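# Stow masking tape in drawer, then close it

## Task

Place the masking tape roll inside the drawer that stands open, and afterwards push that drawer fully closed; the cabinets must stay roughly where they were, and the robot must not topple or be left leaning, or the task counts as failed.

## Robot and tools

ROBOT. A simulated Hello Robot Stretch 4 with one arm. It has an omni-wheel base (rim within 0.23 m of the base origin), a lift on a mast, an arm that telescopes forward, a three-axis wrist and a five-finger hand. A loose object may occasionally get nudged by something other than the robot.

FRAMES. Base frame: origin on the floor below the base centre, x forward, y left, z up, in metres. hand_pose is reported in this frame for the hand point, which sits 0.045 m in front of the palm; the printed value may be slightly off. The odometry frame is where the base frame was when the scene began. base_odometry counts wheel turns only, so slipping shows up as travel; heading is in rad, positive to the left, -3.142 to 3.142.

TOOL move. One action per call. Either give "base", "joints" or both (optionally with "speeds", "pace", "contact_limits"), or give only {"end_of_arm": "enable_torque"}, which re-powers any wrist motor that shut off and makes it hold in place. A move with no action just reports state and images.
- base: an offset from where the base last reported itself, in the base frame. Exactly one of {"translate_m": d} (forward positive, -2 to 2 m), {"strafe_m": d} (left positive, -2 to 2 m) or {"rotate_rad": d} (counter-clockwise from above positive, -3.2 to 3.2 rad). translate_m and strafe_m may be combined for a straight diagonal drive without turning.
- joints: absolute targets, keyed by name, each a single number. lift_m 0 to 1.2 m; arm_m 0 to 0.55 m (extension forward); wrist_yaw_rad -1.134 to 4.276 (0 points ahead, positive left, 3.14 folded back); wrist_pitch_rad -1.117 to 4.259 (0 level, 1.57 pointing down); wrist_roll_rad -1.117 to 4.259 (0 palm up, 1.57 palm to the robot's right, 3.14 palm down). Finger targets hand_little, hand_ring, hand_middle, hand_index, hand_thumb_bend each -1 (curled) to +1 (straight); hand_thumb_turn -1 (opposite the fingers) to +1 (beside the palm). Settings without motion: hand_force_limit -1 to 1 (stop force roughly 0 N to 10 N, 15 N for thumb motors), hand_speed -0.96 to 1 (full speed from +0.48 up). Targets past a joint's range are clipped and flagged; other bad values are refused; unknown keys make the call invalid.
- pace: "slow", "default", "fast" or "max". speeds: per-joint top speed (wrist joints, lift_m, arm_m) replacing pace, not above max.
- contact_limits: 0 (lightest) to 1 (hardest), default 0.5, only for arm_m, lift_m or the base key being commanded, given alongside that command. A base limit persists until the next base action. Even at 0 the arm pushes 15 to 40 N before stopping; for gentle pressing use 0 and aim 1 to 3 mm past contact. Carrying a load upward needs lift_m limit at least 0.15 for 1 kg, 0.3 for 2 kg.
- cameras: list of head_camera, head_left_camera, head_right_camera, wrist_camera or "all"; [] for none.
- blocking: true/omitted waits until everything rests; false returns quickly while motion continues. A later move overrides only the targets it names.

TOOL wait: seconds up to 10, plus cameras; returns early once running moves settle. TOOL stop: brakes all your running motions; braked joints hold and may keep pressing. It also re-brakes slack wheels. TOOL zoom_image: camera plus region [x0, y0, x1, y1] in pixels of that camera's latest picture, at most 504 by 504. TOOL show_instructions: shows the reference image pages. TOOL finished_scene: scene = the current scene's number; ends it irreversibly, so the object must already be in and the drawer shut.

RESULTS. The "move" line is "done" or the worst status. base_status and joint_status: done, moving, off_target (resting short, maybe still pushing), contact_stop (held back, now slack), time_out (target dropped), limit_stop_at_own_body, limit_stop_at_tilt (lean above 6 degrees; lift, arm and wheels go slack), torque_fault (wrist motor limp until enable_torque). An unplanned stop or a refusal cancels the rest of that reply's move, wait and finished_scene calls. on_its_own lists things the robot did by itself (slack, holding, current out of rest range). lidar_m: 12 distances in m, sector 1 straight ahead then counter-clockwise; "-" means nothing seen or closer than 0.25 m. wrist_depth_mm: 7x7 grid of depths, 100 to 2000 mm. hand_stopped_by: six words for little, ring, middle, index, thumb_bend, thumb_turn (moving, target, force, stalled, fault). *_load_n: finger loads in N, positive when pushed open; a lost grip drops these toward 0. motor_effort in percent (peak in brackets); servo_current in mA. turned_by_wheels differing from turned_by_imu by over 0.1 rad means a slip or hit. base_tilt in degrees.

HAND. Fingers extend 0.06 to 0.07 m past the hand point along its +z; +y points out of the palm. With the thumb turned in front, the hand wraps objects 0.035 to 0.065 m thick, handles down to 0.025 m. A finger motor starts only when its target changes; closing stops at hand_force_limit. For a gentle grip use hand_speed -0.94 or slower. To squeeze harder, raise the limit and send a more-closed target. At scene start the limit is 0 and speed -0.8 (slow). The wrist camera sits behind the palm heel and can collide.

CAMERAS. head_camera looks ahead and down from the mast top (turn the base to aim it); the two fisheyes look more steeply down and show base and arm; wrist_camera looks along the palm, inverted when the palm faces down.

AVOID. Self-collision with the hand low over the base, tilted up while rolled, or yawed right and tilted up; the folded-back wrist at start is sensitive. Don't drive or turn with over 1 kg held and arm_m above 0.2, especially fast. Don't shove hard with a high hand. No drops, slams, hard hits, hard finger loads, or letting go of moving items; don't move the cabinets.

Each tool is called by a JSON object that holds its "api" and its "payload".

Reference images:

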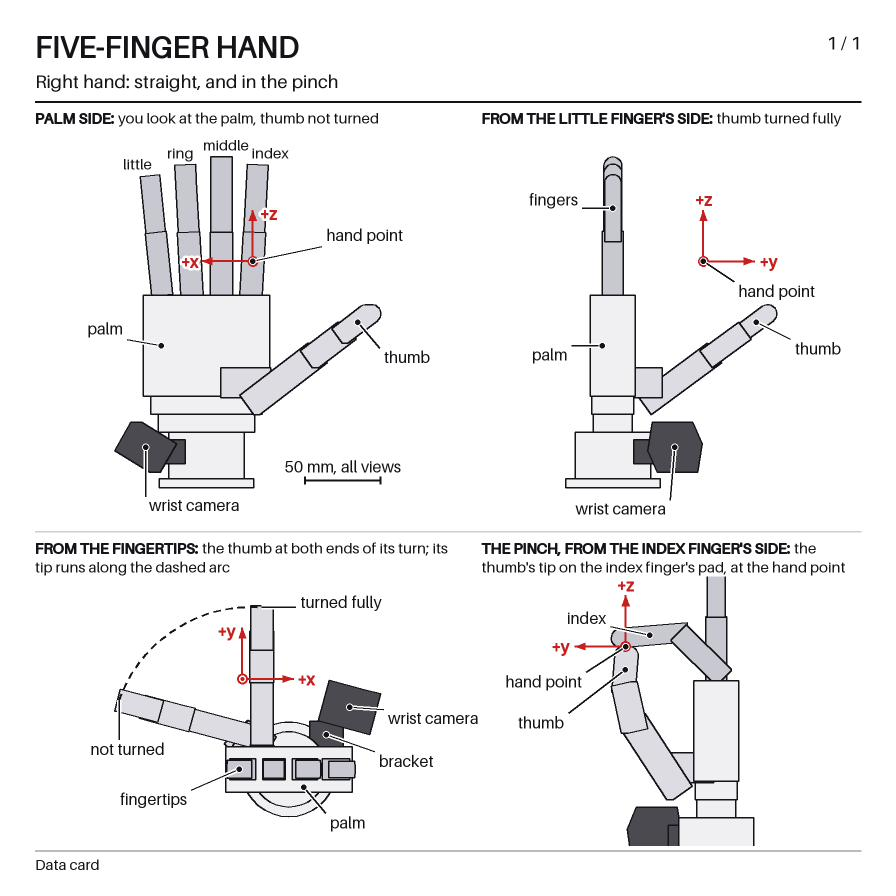

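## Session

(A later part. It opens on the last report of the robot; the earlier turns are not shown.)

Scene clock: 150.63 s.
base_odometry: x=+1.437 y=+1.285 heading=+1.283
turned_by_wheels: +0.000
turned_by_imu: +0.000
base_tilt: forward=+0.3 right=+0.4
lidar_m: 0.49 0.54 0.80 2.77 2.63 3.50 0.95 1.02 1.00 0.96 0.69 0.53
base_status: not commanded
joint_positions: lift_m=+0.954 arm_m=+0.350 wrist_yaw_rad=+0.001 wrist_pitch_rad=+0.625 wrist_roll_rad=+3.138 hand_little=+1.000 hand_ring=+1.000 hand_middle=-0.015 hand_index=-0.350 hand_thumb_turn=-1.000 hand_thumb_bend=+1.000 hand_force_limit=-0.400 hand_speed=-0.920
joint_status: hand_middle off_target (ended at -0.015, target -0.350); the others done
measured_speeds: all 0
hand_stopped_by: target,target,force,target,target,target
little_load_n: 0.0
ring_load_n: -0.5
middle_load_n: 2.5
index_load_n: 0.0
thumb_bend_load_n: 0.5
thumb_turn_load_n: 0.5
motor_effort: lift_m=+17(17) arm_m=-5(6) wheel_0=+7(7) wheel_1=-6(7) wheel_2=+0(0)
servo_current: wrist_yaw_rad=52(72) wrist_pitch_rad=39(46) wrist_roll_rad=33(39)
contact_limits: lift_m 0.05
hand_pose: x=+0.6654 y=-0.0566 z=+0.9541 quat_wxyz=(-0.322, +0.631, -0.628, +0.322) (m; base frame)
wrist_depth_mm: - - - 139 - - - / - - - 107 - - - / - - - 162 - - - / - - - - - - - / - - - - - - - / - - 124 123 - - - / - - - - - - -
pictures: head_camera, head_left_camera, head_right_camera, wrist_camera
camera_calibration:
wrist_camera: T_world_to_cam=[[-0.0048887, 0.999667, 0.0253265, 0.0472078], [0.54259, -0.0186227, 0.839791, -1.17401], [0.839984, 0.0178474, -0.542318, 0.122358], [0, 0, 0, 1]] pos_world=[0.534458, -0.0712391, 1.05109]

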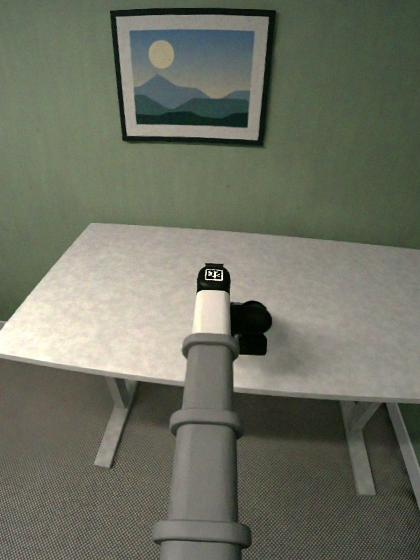

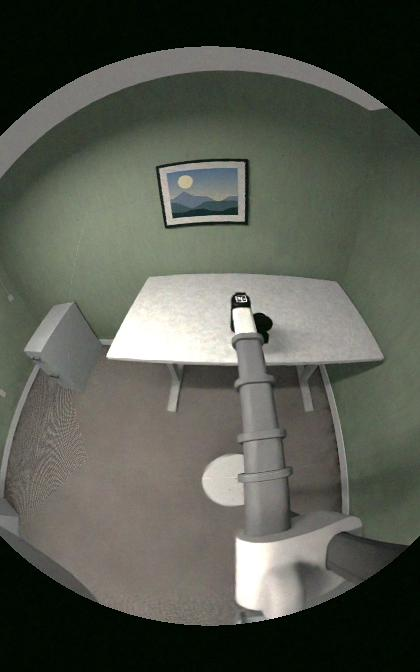

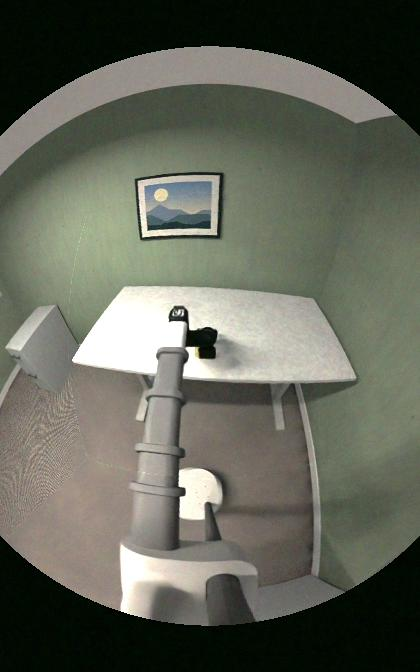

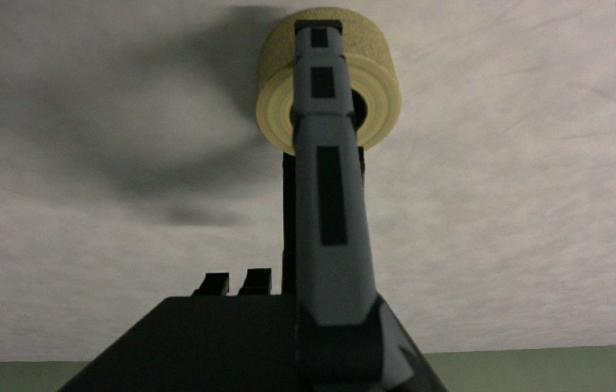

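{"api": "move", "payload": {"joints": {"hand_speed": -0.8, "hand_index": 0.5, "hand_middle": 0.5}}}

{"api": "move", "payload": {"joints": {"arm_m": 0.331, "wrist_pitch_rad": 0.55, "lift_m": 0.946}, "speeds": {"arm_m": 0.1, "lift_m": 0.1, "wrist_pitch_rad": 0.3}}}

{"api": "move", "payload": {"joints": {"lift_m": 0.939}, "speeds": {"lift_m": 0.05}, "contact_limits": {"lift_m": 0.05}, "cameras": ["wrist_camera"]}}

{"api": "zoom_image", "payload": {"camera": "wrist_camera", "region": [200, 0, 430, 240]}}

Scene clock: 168.57 s.
move: done
base_odometry: x=+1.437 y=+1.285 heading=+1.283
turned_by_wheels: +0.000
turned_by_imu: -0.001
base_tilt: forward=+0.4 right=+0.4
lidar_m: 0.50 0.54 0.80 2.76 2.64 3.49 0.93 1.02 0.98 0.96 0.67 0.53
base_status: not commanded
joint_positions: lift_m=+0.954 arm_m=+0.350 wrist_yaw_rad=+0.001 wrist_pitch_rad=+0.623 wrist_roll_rad=+3.138 hand_little=+1.000 hand_ring=+1.000 hand_middle=+0.500 hand_index=+0.500 hand_thumb_turn=-1.000 hand_thumb_bend=+1.000 hand_force_limit=-0.400 hand_speed=-0.800
joint_status: all done
measured_speeds: all 0
hand_stopped_by: target,target,target,target,target,target
little_load_n: 0.0
ring_load_n: 0.0
middle_load_n: 0.0
index_load_n: 0.0
thumb_bend_load_n: 0.0
thumb_turn_load_n: 0.0
motor_effort: lift_m=+17(17) arm_m=-5(5) wheel_0=+7(7) wheel_1=-6(7) wheel_2=+0(1)
servo_current: wrist_yaw_rad=59(65) wrist_pitch_rad=52(52) wrist_roll_rad=39(46)
contact_limits: lift_m 0.05
hand_pose: x=+0.6657 y=-0.0566 z=+0.9544 quat_wxyz=(-0.322, +0.631, -0.628, +0.323) (m; base frame)
wrist_depth_mm: - - - - 139 - - / - - - 111 - - - / - - - - - - - / - - - - - - - / - - - - - - - / - - 123 123 - - - / - - - - - - -
pictures: none

Scene clock: 169.30 s.
move: done
base_odometry: x=+1.437 y=+1.285 heading=+1.283
turned_by_wheels: +0.000
turned_by_imu: +0.000
base_tilt: forward=+0.4 right=+0.5
lidar_m: 0.50 0.55 0.79 2.77 2.64 3.51 0.92 1.01 0.99 0.95 0.71 0.54
base_status: not commanded
joint_positions: lift_m=+0.946 arm_m=+0.331 wrist_yaw_rad=+0.001 wrist_pitch_rad=+0.560 wrist_roll_rad=+3.138 hand_little=+1.000 hand_ring=+1.000 hand_middle=+0.500 hand_index=+0.500 hand_thumb_turn=-1.000 hand_thumb_bend=+1.000 hand_force_limit=-0.400 hand_speed=-0.800
joint_status: all done
measured_speeds: all 0
hand_stopped_by: target,target,target,target,target,target
little_load_n: 0.0
ring_load_n: 0.0
middle_load_n: 0.0
index_load_n: 0.0
thumb_bend_load_n: 0.0
thumb_turn_load_n: 0.0
motor_effort: lift_m=+17(18) arm_m=-5(7) wheel_0=+7(7) wheel_1=-6(7) wheel_2=+0(0)
servo_current: wrist_yaw_rad=46(65) wrist_pitch_rad=46(85) wrist_roll_rad=26(39)
hand_pose: x=+0.6577 y=-0.0566 z=+0.9560 quat_wxyz=(-0.342, +0.620, -0.617, +0.343) (m; base frame)
wrist_depth_mm: - - - - - - - / - - - 105 - - - / - - - - - - - / - - - - - - - / - - - - - - - / - - 123 123 - - - / - - - - - - -
pictures: none

Scene clock: 169.90 s.
move: done
base_odometry: x=+1.437 y=+1.285 heading=+1.283
turned_by_wheels: +0.000
turned_by_imu: +0.000
base_tilt: forward=+0.3 right=+0.4
lidar_m: 0.50 0.55 0.76 2.76 2.63 3.52 0.96 1.03 1.01 0.95 0.70 0.52
base_status: not commanded
joint_positions: lift_m=+0.939 arm_m=+0.331 wrist_yaw_rad=+0.001 wrist_pitch_rad=+0.559 wrist_roll_rad=+3.138 hand_little=+1.000 hand_ring=+1.000 hand_middle=+0.500 hand_index=+0.500 hand_thumb_turn=-1.000 hand_thumb_bend=+1.000 hand_force_limit=-0.400 hand_speed=-0.800
joint_status: all done
measured_speeds: all 0
hand_stopped_by: target,target,target,target,target,target
little_load_n: 0.0
ring_load_n: 0.5
middle_load_n: 0.0
index_load_n: 0.0
thumb_bend_load_n: 0.0
thumb_turn_load_n: 0.0
motor_effort: lift_m=+17(18) arm_m=-5(5) wheel_0=+6(7) wheel_1=-6(7) wheel_2=+0(0)
servo_current: wrist_yaw_rad=52(65) wrist_pitch_rad=65(65) wrist_roll_rad=33(39)
contact_limits: lift_m 0.05
hand_pose: x=+0.6578 y=-0.0566 z=+0.9490 quat_wxyz=(-0.342, +0.620, -0.617, +0.343) (m; base frame)
wrist_depth_mm: - - - - - - - / - - - 105 141 - - / - - - - - - - / - - - - - - - / - - - - - - - / - - 123 123 - - - / - - - - - - -
pictures: wrist_camera
camera_calibration:
wrist_camera: T_world_to_cam=[[-0.00653286, 0.999662, 0.0251746, 0.0485071], [0.486128, -0.0188253, 0.873685, -1.16062], [0.873863, 0.0179458, -0.48584, 0.0501153], [0, 0, 0, 1]] pos_world=[0.520734, -0.0712391, 1.03715]

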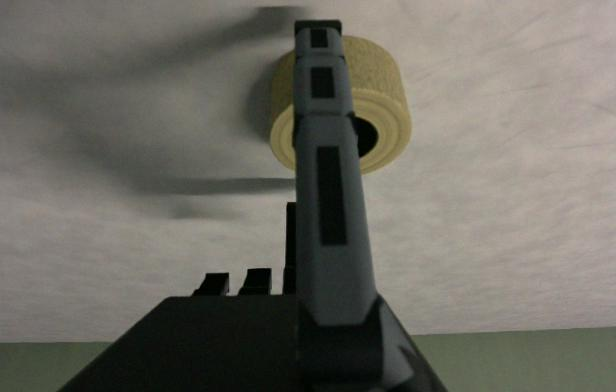

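Scaled by 2.100.

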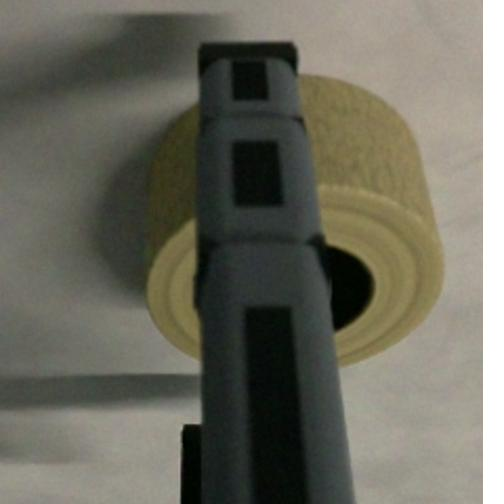

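{"api": "move", "payload": {"joints": {"arm_m": 0.322}, "pace": "slow"}}

{"api": "move", "payload": {"base": {"strafe_m": 0.0135}, "pace": "slow"}}

{"api": "move", "payload": {"joints": {"lift_m": 0.935}, "speeds": {"lift_m": 0.05}, "contact_limits": {"lift_m": 0.05}, "cameras": ["wrist_camera"]}}

{"api": "zoom_image", "payload": {"camera": "wrist_camera", "region": [200, 0, 430, 240]}}

Scene clock: 191.53 s.
move: done
base_odometry: x=+1.437 y=+1.285 heading=+1.283
turned_by_wheels: +0.000
turned_by_imu: -0.001
base_tilt: forward=+0.3 right=+0.4
lidar_m: 0.51 0.54 0.76 2.74 2.62 3.51 0.95 1.01 1.00 0.96 0.70 0.54
base_status: not commanded
joint_positions: lift_m=+0.939 arm_m=+0.322 wrist_yaw_rad=+0.001 wrist_pitch_rad=+0.559 wrist_roll_rad=+3.138 hand_little=+1.000 hand_ring=+1.000 hand_middle=+0.500 hand_index=+0.500 hand_thumb_turn=-1.000 hand_thumb_bend=+1.000 hand_force_limit=-0.400 hand_speed=-0.800
joint_status: all done
measured_speeds: all 0
hand_stopped_by: target,target,target,target,target,target
little_load_n: 0.0
ring_load_n: 0.0
middle_load_n: 0.0
index_load_n: 0.0
thumb_bend_load_n: 0.0
thumb_turn_load_n: 0.5
motor_effort: lift_m=+17(17) arm_m=-5(7) wheel_0=+6(7) wheel_1=-6(7) wheel_2=+0(0)
servo_current: wrist_yaw_rad=65(65) wrist_pitch_rad=52(59) wrist_roll_rad=39(39)
contact_limits: lift_m 0.05
hand_pose: x=+0.6488 y=-0.0566 z=+0.9490 quat_wxyz=(-0.342, +0.620, -0.617, +0.343) (m; base frame)
wrist_depth_mm: - - - - - - - / - - - 105 - - - / - - - - - - - / - - - - - - - / - - - - - - - / - - 123 123 - - - / - - - - - - -
pictures: none

Scene clock: 192.50 s.
move: done
base_odometry: x=+1.425 y=+1.289 heading=+1.283
turned_by_wheels: +0.000
turned_by_imu: +0.000
base_tilt: forward=+0.4 right=+0.4
lidar_m: 0.51 0.54 0.80 2.74 2.62 3.52 0.96 1.03 1.00 0.98 0.69 0.54
base_status: done
joint_positions: lift_m=+0.939 arm_m=+0.322 wrist_yaw_rad=+0.001 wrist_pitch_rad=+0.559 wrist_roll_rad=+3.138 hand_little=+1.000 hand_ring=+1.000 hand_middle=+0.500 hand_index=+0.500 hand_thumb_turn=-1.000 hand_thumb_bend=+1.000 hand_force_limit=-0.400 hand_speed=-0.800
joint_status: not commanded
measured_speeds: all 0
hand_stopped_by: target,target,target,target,target,target
little_load_n: 0.0
ring_load_n: 0.0
middle_load_n: 0.0
index_load_n: 0.5
thumb_bend_load_n: -0.5
thumb_turn_load_n: 0.0
motor_effort: lift_m=+17(17) arm_m=-5(6) wheel_0=-7(13) wheel_1=+6(10) wheel_2=+0(2)
servo_current: wrist_yaw_rad=59(65) wrist_pitch_rad=52(52) wrist_roll_rad=33(39)
contact_limits: lift_m 0.05
hand_pose: x=+0.6488 y=-0.0566 z=+0.9490 quat_wxyz=(-0.342, +0.620, -0.617, +0.343) (m; base frame)
wrist_depth_mm: - - - - - - - / - - - 105 - - - / - - - 154 - - - / - - - - - - - / - - - - - - - / - - 123 123 - - - / - - - - - - -
pictures: none

Scene clock: 193.00 s.
move: done
base_odometry: x=+1.425 y=+1.289 heading=+1.283
turned_by_wheels: +0.000
turned_by_imu: +0.000
base_tilt: forward=+0.4 right=+0.3
lidar_m: 0.49 0.56 0.78 2.75 2.62 3.51 0.95 1.02 0.99 0.97 0.71 0.52
base_status: not commanded
joint_positions: lift_m=+0.935 arm_m=+0.322 wrist_yaw_rad=+0.001 wrist_pitch_rad=+0.559 wrist_roll_rad=+3.138 hand_little=+1.000 hand_ring=+1.000 hand_middle=+0.500 hand_index=+0.500 hand_thumb_turn=-1.000 hand_thumb_bend=+1.000 hand_force_limit=-0.400 hand_speed=-0.800
joint_status: all done
measured_speeds: all 0
hand_stopped_by: target,target,target,target,target,target
little_load_n: 0.0
ring_load_n: 0.0
middle_load_n: 0.0
index_load_n: 0.0
thumb_bend_load_n: 0.0
thumb_turn_load_n: 0.0
motor_effort: lift_m=+17(17) arm_m=-5(5) wheel_0=-7(7) wheel_1=+5(6) wheel_2=+0(0)
servo_current: wrist_yaw_rad=65(65) wrist_pitch_rad=52(52) wrist_roll_rad=33(39)
contact_limits: lift_m 0.05
hand_pose: x=+0.6488 y=-0.0566 z=+0.9450 quat_wxyz=(-0.342, +0.620, -0.617, +0.343) (m; base frame)
wrist_depth_mm: - - - - - - - / - - - 105 - - - / - - - 147 - - - / - - - - - - - / - - - - - - - / - - 123 123 - - - / - - - - - - -
pictures: wrist_camera
camera_calibration:
wrist_camera: T_world_to_cam=[[-0.00653606, 0.999662, 0.0251729, 0.0485524], [0.486009, -0.0188247, 0.873751, -1.15276], [0.87393, 0.0179452, -0.485721, 0.0558793], [0, 0, 0, 1]] pos_world=[0.511734, -0.0712391, 1.03315]

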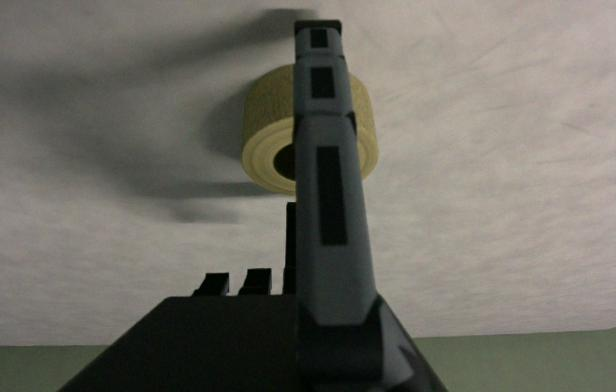

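Scaled by 2.100.

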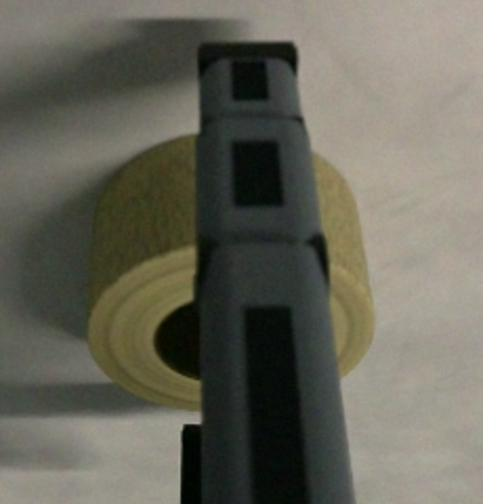

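{"api": "move", "payload": {"joints": {"lift_m": 0.932}, "speeds": {"lift_m": 0.05}, "contact_limits": {"lift_m": 0.05}}}

{"api": "move", "payload": {"joints": {"hand_speed": -0.92, "hand_index": -0.3, "hand_middle": -0.3}, "cameras": ["wrist_camera"]}}

{"api": "zoom_image", "payload": {"camera": "wrist_camera", "region": [200, 0, 430, 240]}}

Scene clock: 200.17 s.
move: done
base_odometry: x=+1.425 y=+1.289 heading=+1.283
turned_by_wheels: +0.000
turned_by_imu: +0.000
base_tilt: forward=+0.3 right=+0.4
lidar_m: 0.51 0.54 0.79 2.75 2.63 3.51 0.95 1.03 0.98 0.97 0.67 0.53
base_status: not commanded
joint_positions: lift_m=+0.932 arm_m=+0.322 wrist_yaw_rad=+0.001 wrist_pitch_rad=+0.559 wrist_roll_rad=+3.138 hand_little=+1.000 hand_ring=+1.000 hand_middle=+0.500 hand_index=+0.500 hand_thumb_turn=-1.000 hand_thumb_bend=+1.000 hand_force_limit=-0.400 hand_speed=-0.800
joint_status: all done
measured_speeds: all 0
hand_stopped_by: target,target,target,target,target,target
little_load_n: 0.0
ring_load_n: 0.0
middle_load_n: 0.0
index_load_n: 0.0
thumb_bend_load_n: 0.0
thumb_turn_load_n: 0.0
motor_effort: lift_m=+18(18) arm_m=-5(5) wheel_0=-7(8) wheel_1=+5(6) wheel_2=+0(0)
servo_current: wrist_yaw_rad=46(65) wrist_pitch_rad=46(59) wrist_roll_rad=33(39)
contact_limits: lift_m 0.05
hand_pose: x=+0.6488 y=-0.0566 z=+0.9420 quat_wxyz=(-0.342, +0.620, -0.617, +0.343) (m; base frame)
wrist_depth_mm: - - - - - - - / - - - 105 - - - / - - - 143 - - - / - - - - - - - / - - - - - - - / - - 123 123 - - - / - - - - - - -
pictures: none

Scene clock: 203.53 s.
move: off_target
base_odometry: x=+1.425 y=+1.289 heading=+1.283
turned_by_wheels: +0.000
turned_by_imu: +0.000
base_tilt: forward=+0.4 right=+0.4
lidar_m: 0.49 0.56 0.77 2.74 2.58 3.51 0.94 1.00 1.01 0.95 0.71 0.52
base_status: not commanded
joint_positions: lift_m=+0.932 arm_m=+0.322 wrist_yaw_rad=+0.001 wrist_pitch_rad=+0.559 wrist_roll_rad=+3.138 hand_little=+1.000 hand_ring=+1.000 hand_middle=+0.008 hand_index=-0.052 hand_thumb_turn=-1.000 hand_thumb_bend=+1.000 hand_force_limit=-0.400 hand_speed=-0.920
joint_status: hand_middle off_target (ended at +0.008, target -0.300); hand_index off_target (ended at -0.052, target -0.300); the others done
measured_speeds: all 0
hand_stopped_by: target,target,force,force,target,target
little_load_n: 0.0
ring_load_n: 0.0
middle_load_n: 3.0
index_load_n: 3.5
thumb_bend_load_n: 1.0
thumb_turn_load_n: 0.0
motor_effort: lift_m=+18(18) arm_m=-5(5) wheel_0=-7(8) wheel_1=+5(6) wheel_2=+0(1)
servo_current: wrist_yaw_rad=52(72) wrist_pitch_rad=46(65) wrist_roll_rad=39(39)
contact_limits: lift_m 0.05
hand_pose: x=+0.6488 y=-0.0566 z=+0.9420 quat_wxyz=(-0.342, +0.620, -0.617, +0.343) (m; base frame)
wrist_depth_mm: - - - - - - - / - - - 105 - - - / - - - 148 - - - / - - - - - - - / - - - - - - - / - - 123 123 - - - / - - - - - - -
pictures: wrist_camera
camera_calibration:
wrist_camera: T_world_to_cam=[[-0.00653638, 0.999662, 0.0251724, 0.0486287], [0.486009, -0.018824, 0.873751, -1.15014], [0.87393, 0.0179452, -0.485721, 0.0544222], [0, 0, 0, 1]] pos_world=[0.511734, -0.0712391, 1.03015]

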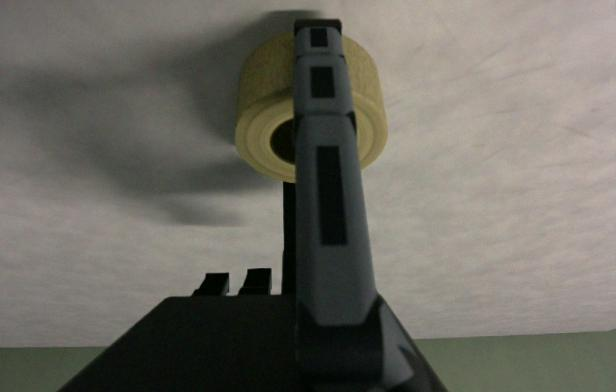

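Scaled by 2.100.

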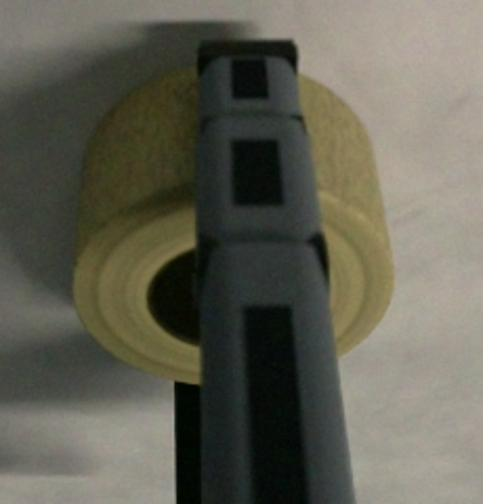

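Both fingers are in contact now. Tighten and lift.

{"api": "move", "payload": {"joints": {"hand_force_limit": -0.25, "hand_thumb_bend": 0.5, "hand_middle": -0.5, "hand_index": -0.5}}}

{"api": "move", "payload": {"joints": {"lift_m": 0.99}, "pace": "slow", "cameras": ["wrist_camera"]}}

{"api": "zoom_image", "payload": {"camera": "wrist_camera", "region": [200, 0, 430, 240]}}

Scene clock: 208.87 s.
move: off_target
base_odometry: x=+1.425 y=+1.289 heading=+1.283
turned_by_wheels: +0.000
turned_by_imu: -0.001
base_tilt: forward=+0.3 right=+0.3
lidar_m: 0.51 0.55 0.80 2.75 2.60 3.48 0.95 1.03 1.02 0.97 0.68 0.53
base_status: not commanded
joint_positions: lift_m=+0.932 arm_m=+0.322 wrist_yaw_rad=+0.001 wrist_pitch_rad=+0.559 wrist_roll_rad=+3.138 hand_little=+1.000 hand_ring=+1.000 hand_middle=+0.003 hand_index=-0.057 hand_thumb_turn=-1.000 hand_thumb_bend=+0.990 hand_force_limit=-0.250 hand_speed=-0.920
joint_status: hand_middle off_target (ended at +0.003, target -0.500); hand_index off_target (ended at -0.057, target -0.500); hand_thumb_bend off_target (ended at +0.990, target +0.500); the others done
measured_speeds: all 0
hand_stopped_by: target,target,force,force,force,target
little_load_n: 0.0
ring_load_n: 0.0
middle_load_n: 4.5
index_load_n: 4.5
thumb_bend_load_n: 5.5
thumb_turn_load_n: 0.0
motor_effort: lift_m=+17(18) arm_m=-5(6) wheel_0=-7(8) wheel_1=+5(6) wheel_2=+0(0)
servo_current: wrist_yaw_rad=59(65) wrist_pitch_rad=52(59) wrist_roll_rad=33(46)
contact_limits: lift_m 0.05
hand_pose: x=+0.6488 y=-0.0566 z=+0.9420 quat_wxyz=(-0.342, +0.620, -0.617, +0.343) (m; base frame)
wrist_depth_mm: - - - - - - - / - - - 105 - - - / - - - 148 - - - / - - - - - - - / - - - - - - - / - - 123 123 - - - / - - - - - - -
pictures: none

Scene clock: 210.23 s.
move: done
base_odometry: x=+1.425 y=+1.289 heading=+1.283
turned_by_wheels: +0.000
turned_by_imu: +0.000
base_tilt: forward=+0.3 right=+0.3
lidar_m: 0.49 0.52 0.78 2.75 2.60 3.53 0.92 1.00 1.00 0.98 0.69 0.54
base_status: not commanded
joint_positions: lift_m=+0.990 arm_m=+0.322 wrist_yaw_rad=+0.001 wrist_pitch_rad=+0.559 wrist_roll_rad=+3.138 hand_little=+1.000 hand_ring=+1.000 hand_middle=+0.003 hand_index=-0.057 hand_thumb_turn=-1.000 hand_thumb_bend=+0.990 hand_force_limit=-0.250 hand_speed=-0.920
joint_status: all done
measured_speeds: all 0
hand_stopped_by: target,target,force,force,force,target
little_load_n: 0.0
ring_load_n: 0.0
middle_load_n: 4.5
index_load_n: 4.5
thumb_bend_load_n: 5.5
thumb_turn_load_n: 0.0
motor_effort: lift_m=+27(29) arm_m=-5(6) wheel_0=-7(8) wheel_1=+6(6) wheel_2=+0(1)
servo_current: wrist_yaw_rad=59(72) wrist_pitch_rad=59(59) wrist_roll_rad=33(46)
hand_pose: x=+0.6488 y=-0.0566 z=+0.9992 quat_wxyz=(-0.342, +0.620, -0.617, +0.343) (m; base frame)
wrist_depth_mm: - - - - - - - / - - - 105 - - - / - - - 148 - - - / - - - - - - - / - - - - - - - / - - 123 123 - - - / - - - - - - -
pictures: wrist_camera
camera_calibration:
wrist_camera: T_world_to_cam=[[-0.00653638, 0.999662, 0.0251724, 0.0471888], [0.486009, -0.018824, 0.873751, -1.20012], [0.87393, 0.0179452, -0.485721, 0.0822054], [0, 0, 0, 1]] pos_world=[0.511734, -0.0712391, 1.08735]

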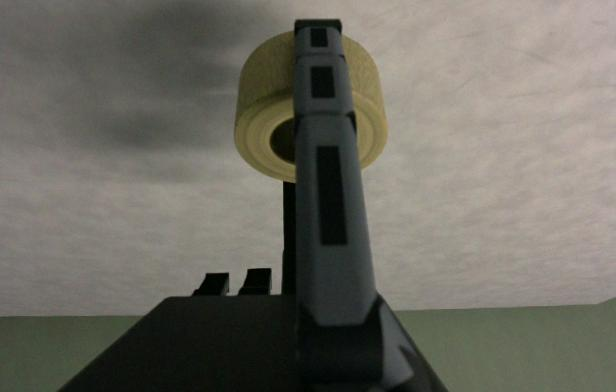

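Scaled by 2.100.

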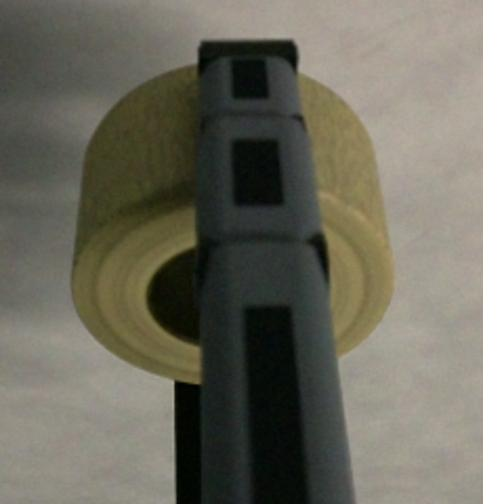

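{"api": "move", "payload": {"joints": {"lift_m": 1.02, "arm_m": 0.05}}}

{"api": "move", "payload": {"base": {"translate_m": -1.117, "strafe_m": 0.48}}}

{"api": "move", "payload": {"base": {"rotate_rad": -1.647}, "pace": "slow", "cameras": ["all"]}}

Scene clock: 227.90 s.
move: done
base_odometry: x=+1.425 y=+1.289 heading=+1.283
turned_by_wheels: +0.000
turned_by_imu: -0.001
base_tilt: forward=+0.3 right=+0.4
lidar_m: 0.49 0.53 0.79 2.74 2.62 3.51 0.95 1.02 1.01 0.97 0.69 0.55
base_status: not commanded
joint_positions: lift_m=+1.020 arm_m=+0.050 wrist_yaw_rad=+0.001 wrist_pitch_rad=+0.559 wrist_roll_rad=+3.138 hand_little=+1.000 hand_ring=+1.000 hand_middle=+0.003 hand_index=-0.057 hand_thumb_turn=-1.000 hand_thumb_bend=+0.990 hand_force_limit=-0.250 hand_speed=-0.920
joint_status: all done
measured_speeds: all 0
hand_stopped_by: target,target,force,force,force,target
little_load_n: 0.0
ring_load_n: 0.0
middle_load_n: 4.5
index_load_n: 4.5
thumb_bend_load_n: 5.5
thumb_turn_load_n: 0.5
motor_effort: lift_m=+27(28) arm_m=-5(7) wheel_0=-7(7) wheel_1=+5(6) wheel_2=+0(0)
servo_current: wrist_yaw_rad=65(72) wrist_pitch_rad=46(59) wrist_roll_rad=39(46)
hand_pose: x=+0.3768 y=-0.0566 z=+1.0293 quat_wxyz=(-0.342, +0.620, -0.617, +0.343) (m; base frame)
wrist_depth_mm: 1160 1205 1229 1182 1229 1182 1255 / 1366 1397 1366 105 142 1397 1464 / - - - 148 - - - / - - - - - - - / - - - - - - - / - - 123 123 - - - / - - - - - - -
pictures: none

Scene clock: 233.33 s.
move: done
base_odometry: x=+0.647 y=+0.354 heading=+1.283
turned_by_wheels: +0.000
turned_by_imu: -0.004
base_tilt: forward=+0.3 right=+0.3
lidar_m: 1.64 2.10 2.40 1.84 1.93 2.36 2.28 1.90 0.50 0.45 0.51 1.69
base_status: done
joint_positions: lift_m=+1.020 arm_m=+0.050 wrist_yaw_rad=+0.001 wrist_pitch_rad=+0.559 wrist_roll_rad=+3.138 hand_little=+1.000 hand_ring=+1.000 hand_middle=+0.003 hand_index=-0.057 hand_thumb_turn=-1.000 hand_thumb_bend=+0.990 hand_force_limit=-0.250 hand_speed=-0.920
joint_status: not commanded
measured_speeds: all 0
hand_stopped_by: target,target,force,force,force,target
little_load_n: 0.0
ring_load_n: 0.0
middle_load_n: 5.0
index_load_n: 4.5
thumb_bend_load_n: 5.5
thumb_turn_load_n: 0.0
motor_effort: lift_m=+27(27) arm_m=-5(5) wheel_0=-6(18) wheel_1=+0(5) wheel_2=+4(16)
servo_current: wrist_yaw_rad=52(72) wrist_pitch_rad=59(59) wrist_roll_rad=46(46)
hand_pose: x=+0.3768 y=-0.0566 z=+1.0293 quat_wxyz=(-0.342, +0.620, -0.617, +0.343) (m; base frame)
wrist_depth_mm: 1205 1229 1229 1182 1205 1229 1255 / 1397 1464 1430 105 1366 1464 1464 / 1661 1708 1661 148 - 1808 1808 / 1983 - - - - - 1863 / - - - 170 - - - / - - 124 123 - - - / - - - - - - -
pictures: none

Scene clock: 236.27 s.
move: done
base_odometry: x=+0.647 y=+0.354 heading=-0.363
turned_by_wheels: -1.646
turned_by_imu: -1.612
base_tilt: forward=+0.3 right=+0.3
lidar_m: 0.46 0.49 1.70 1.64 2.11 2.47 1.86 1.94 2.42 2.27 1.99 0.49
base_status: done
joint_positions: lift_m=+1.020 arm_m=+0.050 wrist_yaw_rad=+0.001 wrist_pitch_rad=+0.559 wrist_roll_rad=+3.138 hand_little=+1.000 hand_ring=+1.000 hand_middle=+0.003 hand_index=-0.057 hand_thumb_turn=-1.000 hand_thumb_bend=+0.990 hand_force_limit=-0.250 hand_speed=-0.920
joint_status: not commanded
measured_speeds: all 0
hand_stopped_by: target,target,force,force,force,target
little_load_n: 0.0
ring_load_n: 0.0
middle_load_n: 4.5
index_load_n: 4.5
thumb_bend_load_n: 6.0
thumb_turn_load_n: 0.0
motor_effort: lift_m=+26(27) arm_m=-5(5) wheel_0=+5(10) wheel_1=+3(8) wheel_2=+4(9)
servo_current: wrist_yaw_rad=59(72) wrist_pitch_rad=52(59) wrist_roll_rad=26(46)
hand_pose: x=+0.3768 y=-0.0566 z=+1.0293 quat_wxyz=(-0.342, +0.620, -0.617, +0.343) (m; base frame)
wrist_depth_mm: 1229 1205 1160 - - 1229 1255 / 1397 1397 1397 105 142 1430 1499 / - - 148 148 - - - / - - - - - - - / - - - - - - - / - - 123 123 - - - / - - - - - - -
pictures: head_camera, head_left_camera, head_right_camera, wrist_camera
camera_calibration:
wrist_camera: T_world_to_cam=[[-0.00645138, 0.999664, 0.0251236, 0.0446897], [0.485888, -0.0188251, 0.873819, -1.09418], [0.873997, 0.0178446, -0.485603, 0.33433], [0, 0, 0, 1]] pos_world=[0.239735, -0.0712387, 1.11734]

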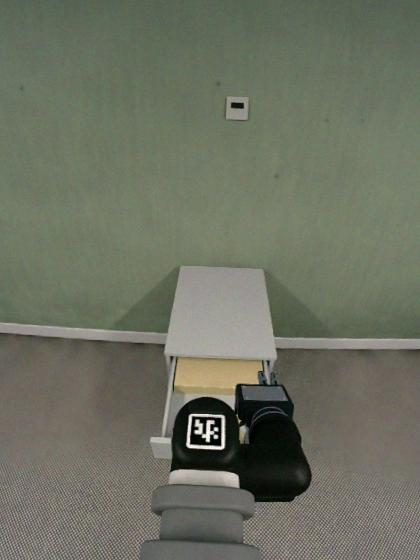

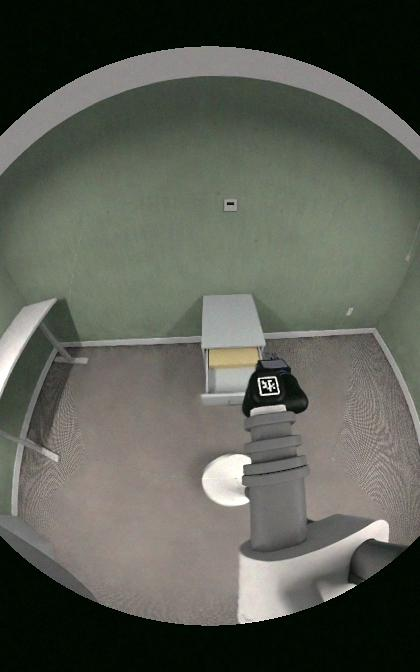

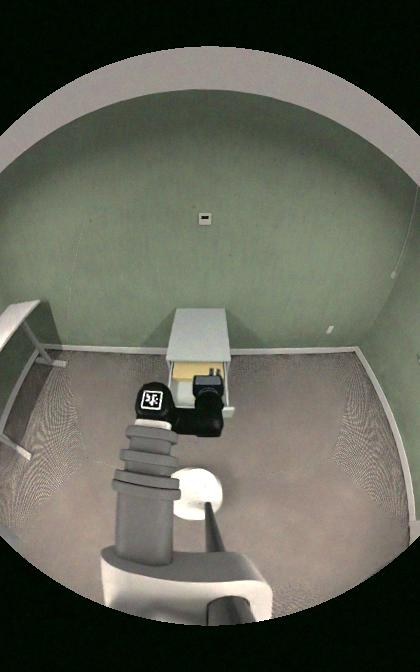

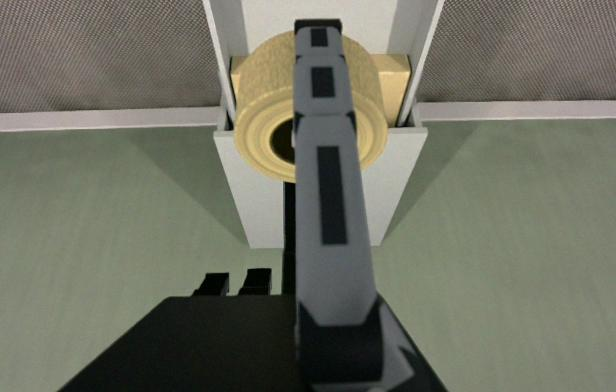

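{"api": "zoom_image", "payload": {"camera": "wrist_camera", "region": [180, 0, 460, 260]}}

{"api": "zoom_image", "payload": {"camera": "head_camera", "region": [130, 240, 310, 470]}}

Scaled by 1.800.

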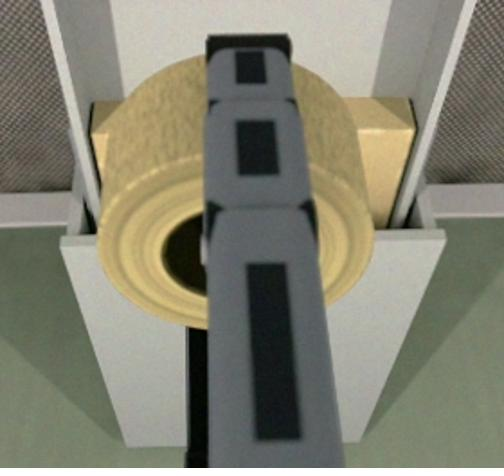

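Scaled by 2.191 from the camera's 420x560 image, which has a finer 1200x1600 frame.

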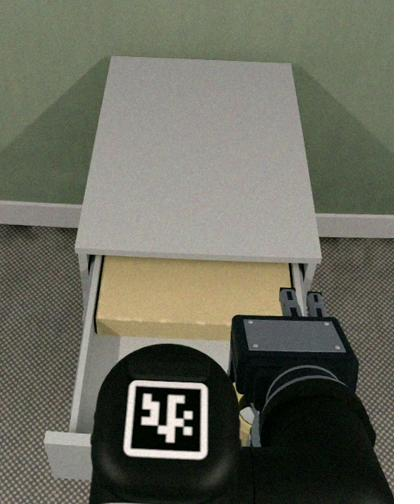

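{"api": "move", "payload": {"base": {"strafe_m": 0.03}, "joints": {"arm_m": 0.37, "wrist_pitch_rad": 0.9, "hand_ring": 0.3, "hand_little": 0.3}, "speeds": {"wrist_pitch_rad": 0.5}}}

{"api": "move", "payload": {"joints": {"lift_m": 0.8}, "cameras": ["all"]}}

Scene clock: 263.87 s.
move: done
base_odometry: x=+0.658 y=+0.382 heading=-0.363
turned_by_wheels: +0.000
turned_by_imu: -0.001
base_tilt: forward=+0.3 right=+0.2
lidar_m: 0.44 0.47 1.68 1.59 2.09 2.44 1.87 1.93 2.46 2.31 2.01 0.48
base_status: done
joint_positions: lift_m=+1.020 arm_m=+0.370 wrist_yaw_rad=+0.001 wrist_pitch_rad=+0.899 wrist_roll_rad=+3.138 hand_little=+0.300 hand_ring=+0.300 hand_middle=+0.003 hand_index=-0.057 hand_thumb_turn=-1.000 hand_thumb_bend=+0.990 hand_force_limit=-0.250 hand_speed=-0.920
joint_status: all done
measured_speeds: all 0
hand_stopped_by: target,target,force,force,force,target
little_load_n: 0.5
ring_load_n: 0.0
middle_load_n: 4.5
index_load_n: 4.0
thumb_bend_load_n: 6.0
thumb_turn_load_n: 0.0
motor_effort: lift_m=+26(27) arm_m=+5(8) wheel_0=-6(16) wheel_1=+5(14) wheel_2=+0(3)
servo_current: wrist_yaw_rad=72(72) wrist_pitch_rad=39(85) wrist_roll_rad=46(46)
hand_pose: x=+0.6315 y=-0.0567 z=+0.9870 quat_wxyz=(-0.233, +0.669, -0.666, +0.233) (m; base frame)
wrist_depth_mm: 1042 1042 - - - 1060 1042 / 1138 1098 - 105 - 1160 1182 / 1229 1281 - 148 - 1308 1308 / - - 189 - - - - / - - 178 - - - - / - - 124 123 - - - / - - - - - - -
pictures: none

Scene clock: 265.87 s.
move: done
base_odometry: x=+0.658 y=+0.382 heading=-0.363
turned_by_wheels: +0.000
turned_by_imu: +0.000
base_tilt: forward=+0.4 right=+0.4
lidar_m: 0.43 0.52 1.67 1.61 2.08 2.45 1.87 1.91 2.45 2.30 1.99 0.50
base_status: not commanded
joint_positions: lift_m=+0.800 arm_m=+0.370 wrist_yaw_rad=+0.001 wrist_pitch_rad=+0.899 wrist_roll_rad=+3.138 hand_little=+0.300 hand_ring=+0.300 hand_middle=+0.003 hand_index=-0.057 hand_thumb_turn=-1.000 hand_thumb_bend=+0.990 hand_force_limit=-0.250 hand_speed=-0.920
joint_status: all done
measured_speeds: all 0
hand_stopped_by: target,target,force,force,force,target
little_load_n: 0.0
ring_load_n: 0.0
middle_load_n: 4.5
index_load_n: 4.5
thumb_bend_load_n: 5.5
thumb_turn_load_n: 0.0
motor_effort: lift_m=+17(24) arm_m=+5(5) wheel_0=-6(7) wheel_1=+5(6) wheel_2=+0(1)
servo_current: wrist_yaw_rad=59(72) wrist_pitch_rad=33(46) wrist_roll_rad=33(46)
hand_pose: x=+0.6314 y=-0.0567 z=+0.7677 quat_wxyz=(-0.233, +0.669, -0.666, +0.233) (m; base frame)
wrist_depth_mm: 831 312 - - - 322 842 / 917 359 - 105 - 342 946 / 1008 976 - 148 - 397 1042 / 1138 1118 - - - 1138 1182 / - - 179 - - - - / - - 124 123 - - - / - - - - - - -
pictures: head_camera, head_left_camera, head_right_camera, wrist_camera
camera_calibration:
wrist_camera: T_world_to_cam=[[0.00219664, 0.999676, 0.0253465, 0.0473256], [0.749747, -0.0184188, 0.661468, -0.992872], [0.661721, 0.0175504, -0.749545, 0.321393], [0, 0, 0, 1]] pos_world=[0.531626, -0.0712384, 0.896452]

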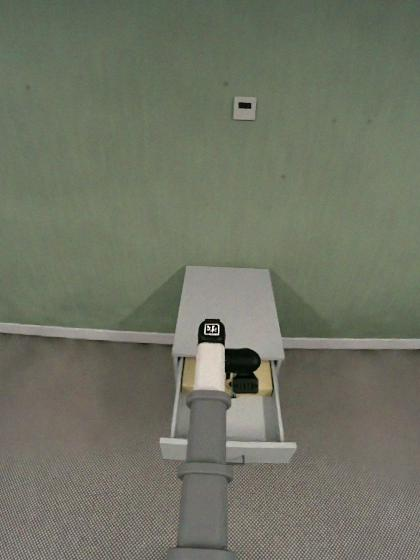

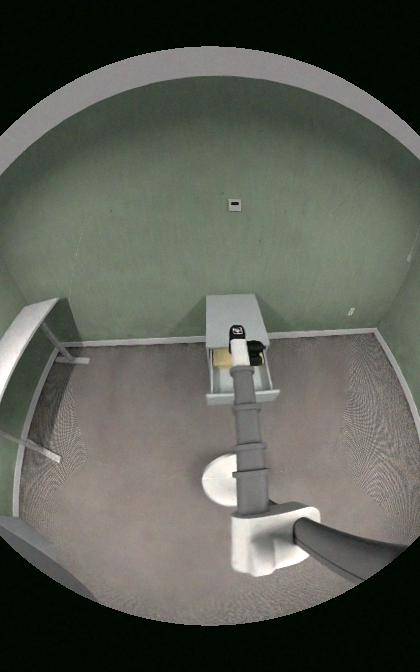

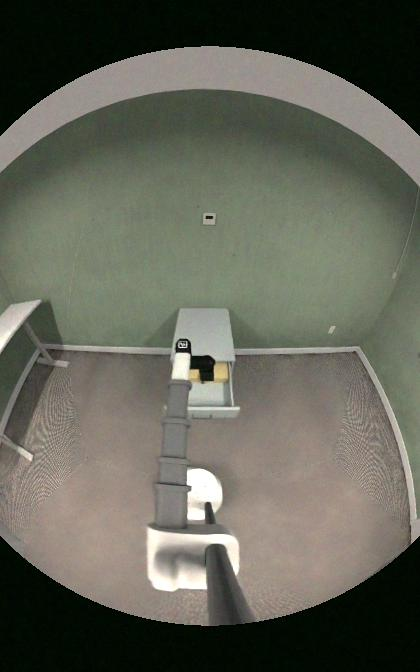

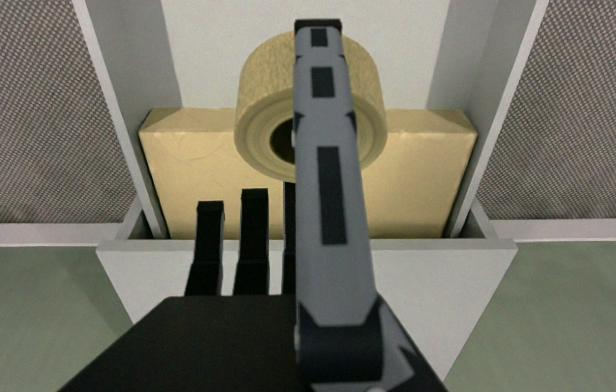

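{"api": "move", "payload": {"joints": {"lift_m": 0.632}, "pace": "slow", "contact_limits": {"lift_m": 0.1}, "cameras": ["wrist_camera", "head_left_camera"]}}

Scene clock: 274.50 s.
move: done
base_odometry: x=+0.658 y=+0.382 heading=-0.363
turned_by_wheels: +0.000
turned_by_imu: -0.001
base_tilt: forward=+0.4 right=+0.3
lidar_m: 0.44 0.52 1.67 1.60 2.09 2.45 1.86 1.92 2.46 2.30 2.00 0.49
base_status: not commanded
joint_positions: lift_m=+0.632 arm_m=+0.370 wrist_yaw_rad=+0.001 wrist_pitch_rad=+0.899 wrist_roll_rad=+3.138 hand_little=+0.300 hand_ring=+0.300 hand_middle=+0.003 hand_index=-0.057 hand_thumb_turn=-1.000 hand_thumb_bend=+0.990 hand_force_limit=-0.250 hand_speed=-0.920
joint_status: all done
measured_speeds: all 0
hand_stopped_by: target,target,force,force,force,target
little_load_n: 0.0
ring_load_n: 0.0
middle_load_n: 4.5
index_load_n: 4.5
thumb_bend_load_n: 5.5
thumb_turn_load_n: 0.0
motor_effort: lift_m=+17(18) arm_m=+4(5) wheel_0=-6(7) wheel_1=+5(6) wheel_2=+0(1)
servo_current: wrist_yaw_rad=59(65) wrist_pitch_rad=33(52) wrist_roll_rad=33(46)
contact_limits: lift_m 0.1
hand_pose: x=+0.6314 y=-0.0567 z=+0.5997 quat_wxyz=(-0.233, +0.669, -0.666, +0.233) (m; base frame)
wrist_depth_mm: 189 190 190 185 192 193 193 / 207 209 209 105 208 213 214 / 221 227 223 148 - 231 233 / 222 - - - - - 259 / 232 - 178 - - - - / - - 124 123 - - 265 / - - - - - - 297
pictures: head_left_camera, wrist_camera
camera_calibration:
wrist_camera: T_world_to_cam=[[0.00219664, 0.999676, 0.0253465, 0.0515813], [0.749747, -0.0184188, 0.661468, -0.881812], [0.661721, 0.0175504, -0.749545, 0.195544], [0, 0, 0, 1]] pos_world=[0.531626, -0.0712384, 0.728552]

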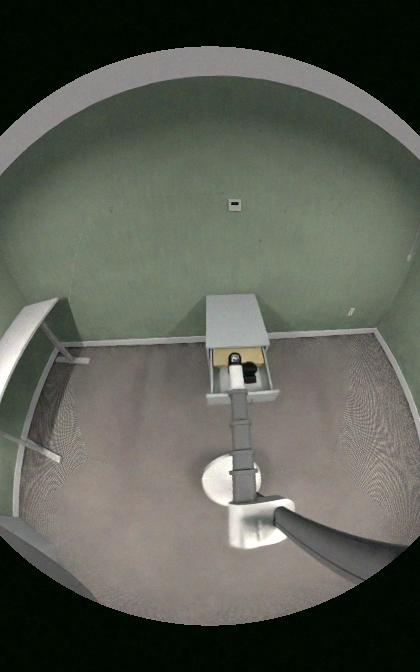

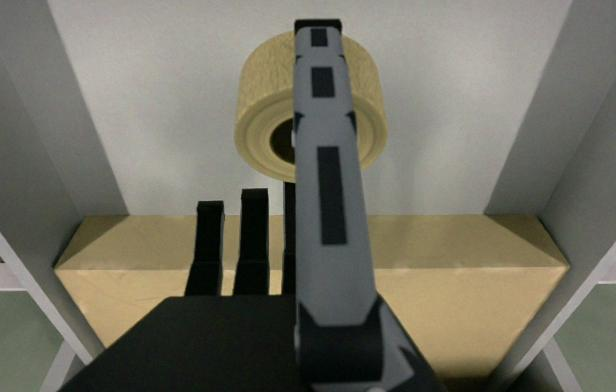

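{"api": "move", "payload": {"joints": {"lift_m": 0.609}, "speeds": {"lift_m": 0.05}, "contact_limits": {"lift_m": 0.05}, "cameras": ["wrist_camera"]}}

Scene clock: 279.60 s.
move: done
base_odometry: x=+0.658 y=+0.382 heading=-0.363
turned_by_wheels: +0.000
turned_by_imu: -0.001
base_tilt: forward=+0.3 right=+0.4
lidar_m: 0.44 0.51 1.67 1.59 2.09 2.46 1.87 1.92 2.43 2.30 2.01 0.48
base_status: not commanded
joint_positions: lift_m=+0.609 arm_m=+0.370 wrist_yaw_rad=+0.001 wrist_pitch_rad=+0.899 wrist_roll_rad=+3.138 hand_little=+0.300 hand_ring=+0.300 hand_middle=+0.003 hand_index=-0.057 hand_thumb_turn=-1.000 hand_thumb_bend=+0.990 hand_force_limit=-0.250 hand_speed=-0.920
joint_status: all done
measured_speeds: all 0
hand_stopped_by: target,target,force,force,force,target
little_load_n: 0.0
ring_load_n: 0.0
middle_load_n: 5.0
index_load_n: 4.5
thumb_bend_load_n: 5.5
thumb_turn_load_n: 0.0
motor_effort: lift_m=+17(17) arm_m=+4(5) wheel_0=-6(7) wheel_1=+6(6) wheel_2=+0(1)
servo_current: wrist_yaw_rad=65(65) wrist_pitch_rad=39(46) wrist_roll_rad=33(39)
contact_limits: lift_m 0.05
hand_pose: x=+0.6314 y=-0.0567 z=+0.5767 quat_wxyz=(-0.233, +0.669, -0.666, +0.233) (m; base frame)
wrist_depth_mm: 169 168 166 163 170 171 171 / 186 185 182 105 188 189 189 / 205 206 202 148 209 211 211 / 221 226 222 - - 230 - / 222 - 178 - - - - / 220 226 123 123 - 224 - / 245 - - - - - 286
pictures: wrist_camera
camera_calibration:
wrist_camera: T_world_to_cam=[[0.00219832, 0.999676, 0.0253479, 0.0521649], [0.749747, -0.018421, 0.661468, -0.866532], [0.661721, 0.0175504, -0.749545, 0.17823], [0, 0, 0, 1]] pos_world=[0.531626, -0.0712384, 0.705452]

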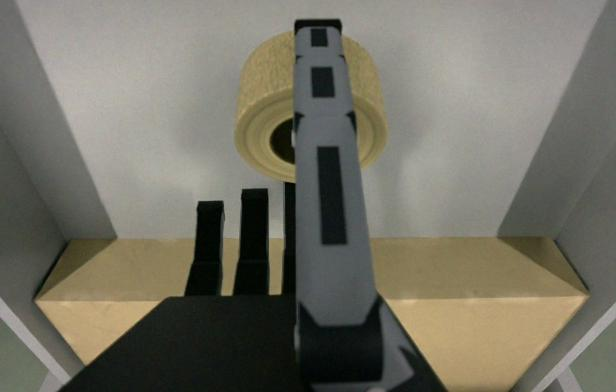

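{"api": "move", "payload": {"joints": {"lift_m": 0.604}, "speeds": {"lift_m": 0.03}, "contact_limits": {"lift_m": 0.05}, "cameras": ["wrist_camera"]}}

Scene clock: 286.17 s.
move: done
base_odometry: x=+0.658 y=+0.382 heading=-0.363
turned_by_wheels: +0.000
turned_by_imu: +0.000
base_tilt: forward=+0.3 right=+0.5
lidar_m: 0.46 0.51 1.69 1.61 2.10 2.44 1.85 1.91 2.42 2.30 2.00 0.49
base_status: not commanded
joint_positions: lift_m=+0.604 arm_m=+0.370 wrist_yaw_rad=+0.001 wrist_pitch_rad=+0.899 wrist_roll_rad=+3.138 hand_little=+0.300 hand_ring=+0.300 hand_middle=+0.003 hand_index=-0.057 hand_thumb_turn=-1.000 hand_thumb_bend=+0.990 hand_force_limit=-0.250 hand_speed=-0.920
joint_status: all done
measured_speeds: all 0
hand_stopped_by: target,target,force,force,force,target
little_load_n: 0.0
ring_load_n: 0.0
middle_load_n: 5.0
index_load_n: 4.5
thumb_bend_load_n: 5.5
thumb_turn_load_n: 0.5
motor_effort: lift_m=+17(18) arm_m=+4(5) wheel_0=-6(7) wheel_1=+6(6) wheel_2=+0(1)
servo_current: wrist_yaw_rad=59(72) wrist_pitch_rad=39(46) wrist_roll_rad=39(39)
contact_limits: lift_m 0.05
hand_pose: x=+0.6314 y=-0.0567 z=+0.5717 quat_wxyz=(-0.233, +0.669, -0.666, +0.233) (m; base frame)
wrist_depth_mm: 162 167 161 159 166 166 163 / 178 180 180 105 179 187 184 / 199 200 197 148 204 204 205 / 221 224 220 - - 224 227 / 222 - 178 - - - - / 220 220 124 123 - 224 - / 235 - - - - - 272
pictures: wrist_camera
camera_calibration:
wrist_camera: T_world_to_cam=[[0.00219832, 0.999676, 0.0253479, 0.0522916], [0.749747, -0.018421, 0.661468, -0.863224], [0.661721, 0.0175504, -0.749545, 0.174482], [0, 0, 0, 1]] pos_world=[0.531626, -0.0712384, 0.700452]

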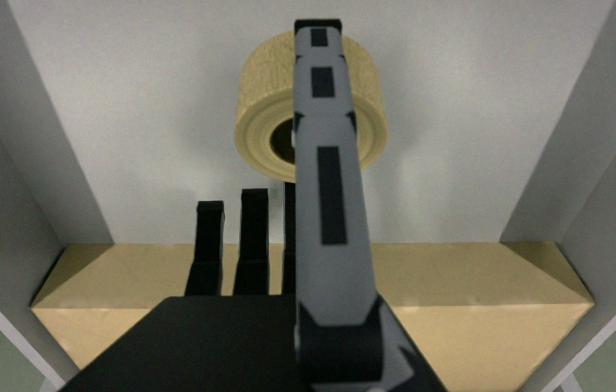

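{"api": "move", "payload": {"joints": {"lift_m": 0.599}, "speeds": {"lift_m": 0.03}, "contact_limits": {"lift_m": 0.05}, "cameras": ["wrist_camera"]}}

Scene clock: 292.03 s.
move: done
base_odometry: x=+0.658 y=+0.382 heading=-0.363
turned_by_wheels: +0.000
turned_by_imu: +0.000
base_tilt: forward=+0.4 right=+0.4
lidar_m: 0.46 0.51 1.68 1.59 2.09 2.47 1.86 1.95 2.45 2.31 2.01 0.50
base_status: not commanded
joint_positions: lift_m=+0.599 arm_m=+0.370 wrist_yaw_rad=+0.001 wrist_pitch_rad=+0.899 wrist_roll_rad=+3.138 hand_little=+0.300 hand_ring=+0.300 hand_middle=+0.003 hand_index=-0.057 hand_thumb_turn=-1.000 hand_thumb_bend=+0.990 hand_force_limit=-0.250 hand_speed=-0.920
joint_status: all done
measured_speeds: all 0
hand_stopped_by: target,target,force,force,force,target
little_load_n: 0.0
ring_load_n: 0.0
middle_load_n: 5.0
index_load_n: 4.5
thumb_bend_load_n: 5.5
thumb_turn_load_n: 0.0
motor_effort: lift_m=+18(18) arm_m=+4(5) wheel_0=-6(7) wheel_1=+6(6) wheel_2=+0(1)
servo_current: wrist_yaw_rad=59(72) wrist_pitch_rad=46(46) wrist_roll_rad=33(39)
contact_limits: lift_m 0.05
hand_pose: x=+0.6314 y=-0.0567 z=+0.5667 quat_wxyz=(-0.233, +0.669, -0.666, +0.233) (m; base frame)
wrist_depth_mm: 157 159 159 154 160 164 161 / 173 175 176 105 174 178 182 / 193 194 191 148 196 198 200 / 217 218 214 - - 224 224 / 221 - 178 - - - - / 213 218 124 123 - 224 224 / 231 - - - - - -
pictures: wrist_camera
camera_calibration:
wrist_camera: T_world_to_cam=[[0.00219998, 0.999676, 0.0253462, 0.0524187], [0.74979, -0.01842, 0.661419, -0.859906], [0.661672, 0.0175492, -0.749588, 0.170791], [0, 0, 0, 1]] pos_world=[0.531626, -0.0712384, 0.695453]

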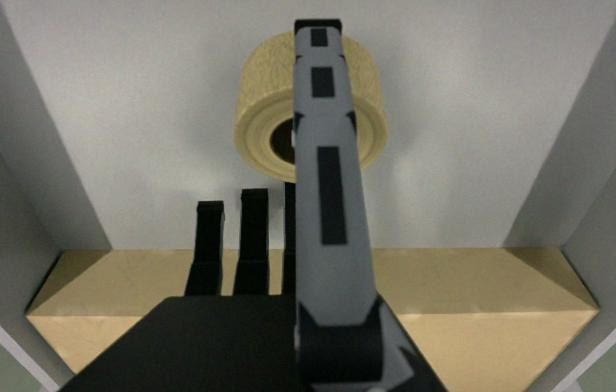

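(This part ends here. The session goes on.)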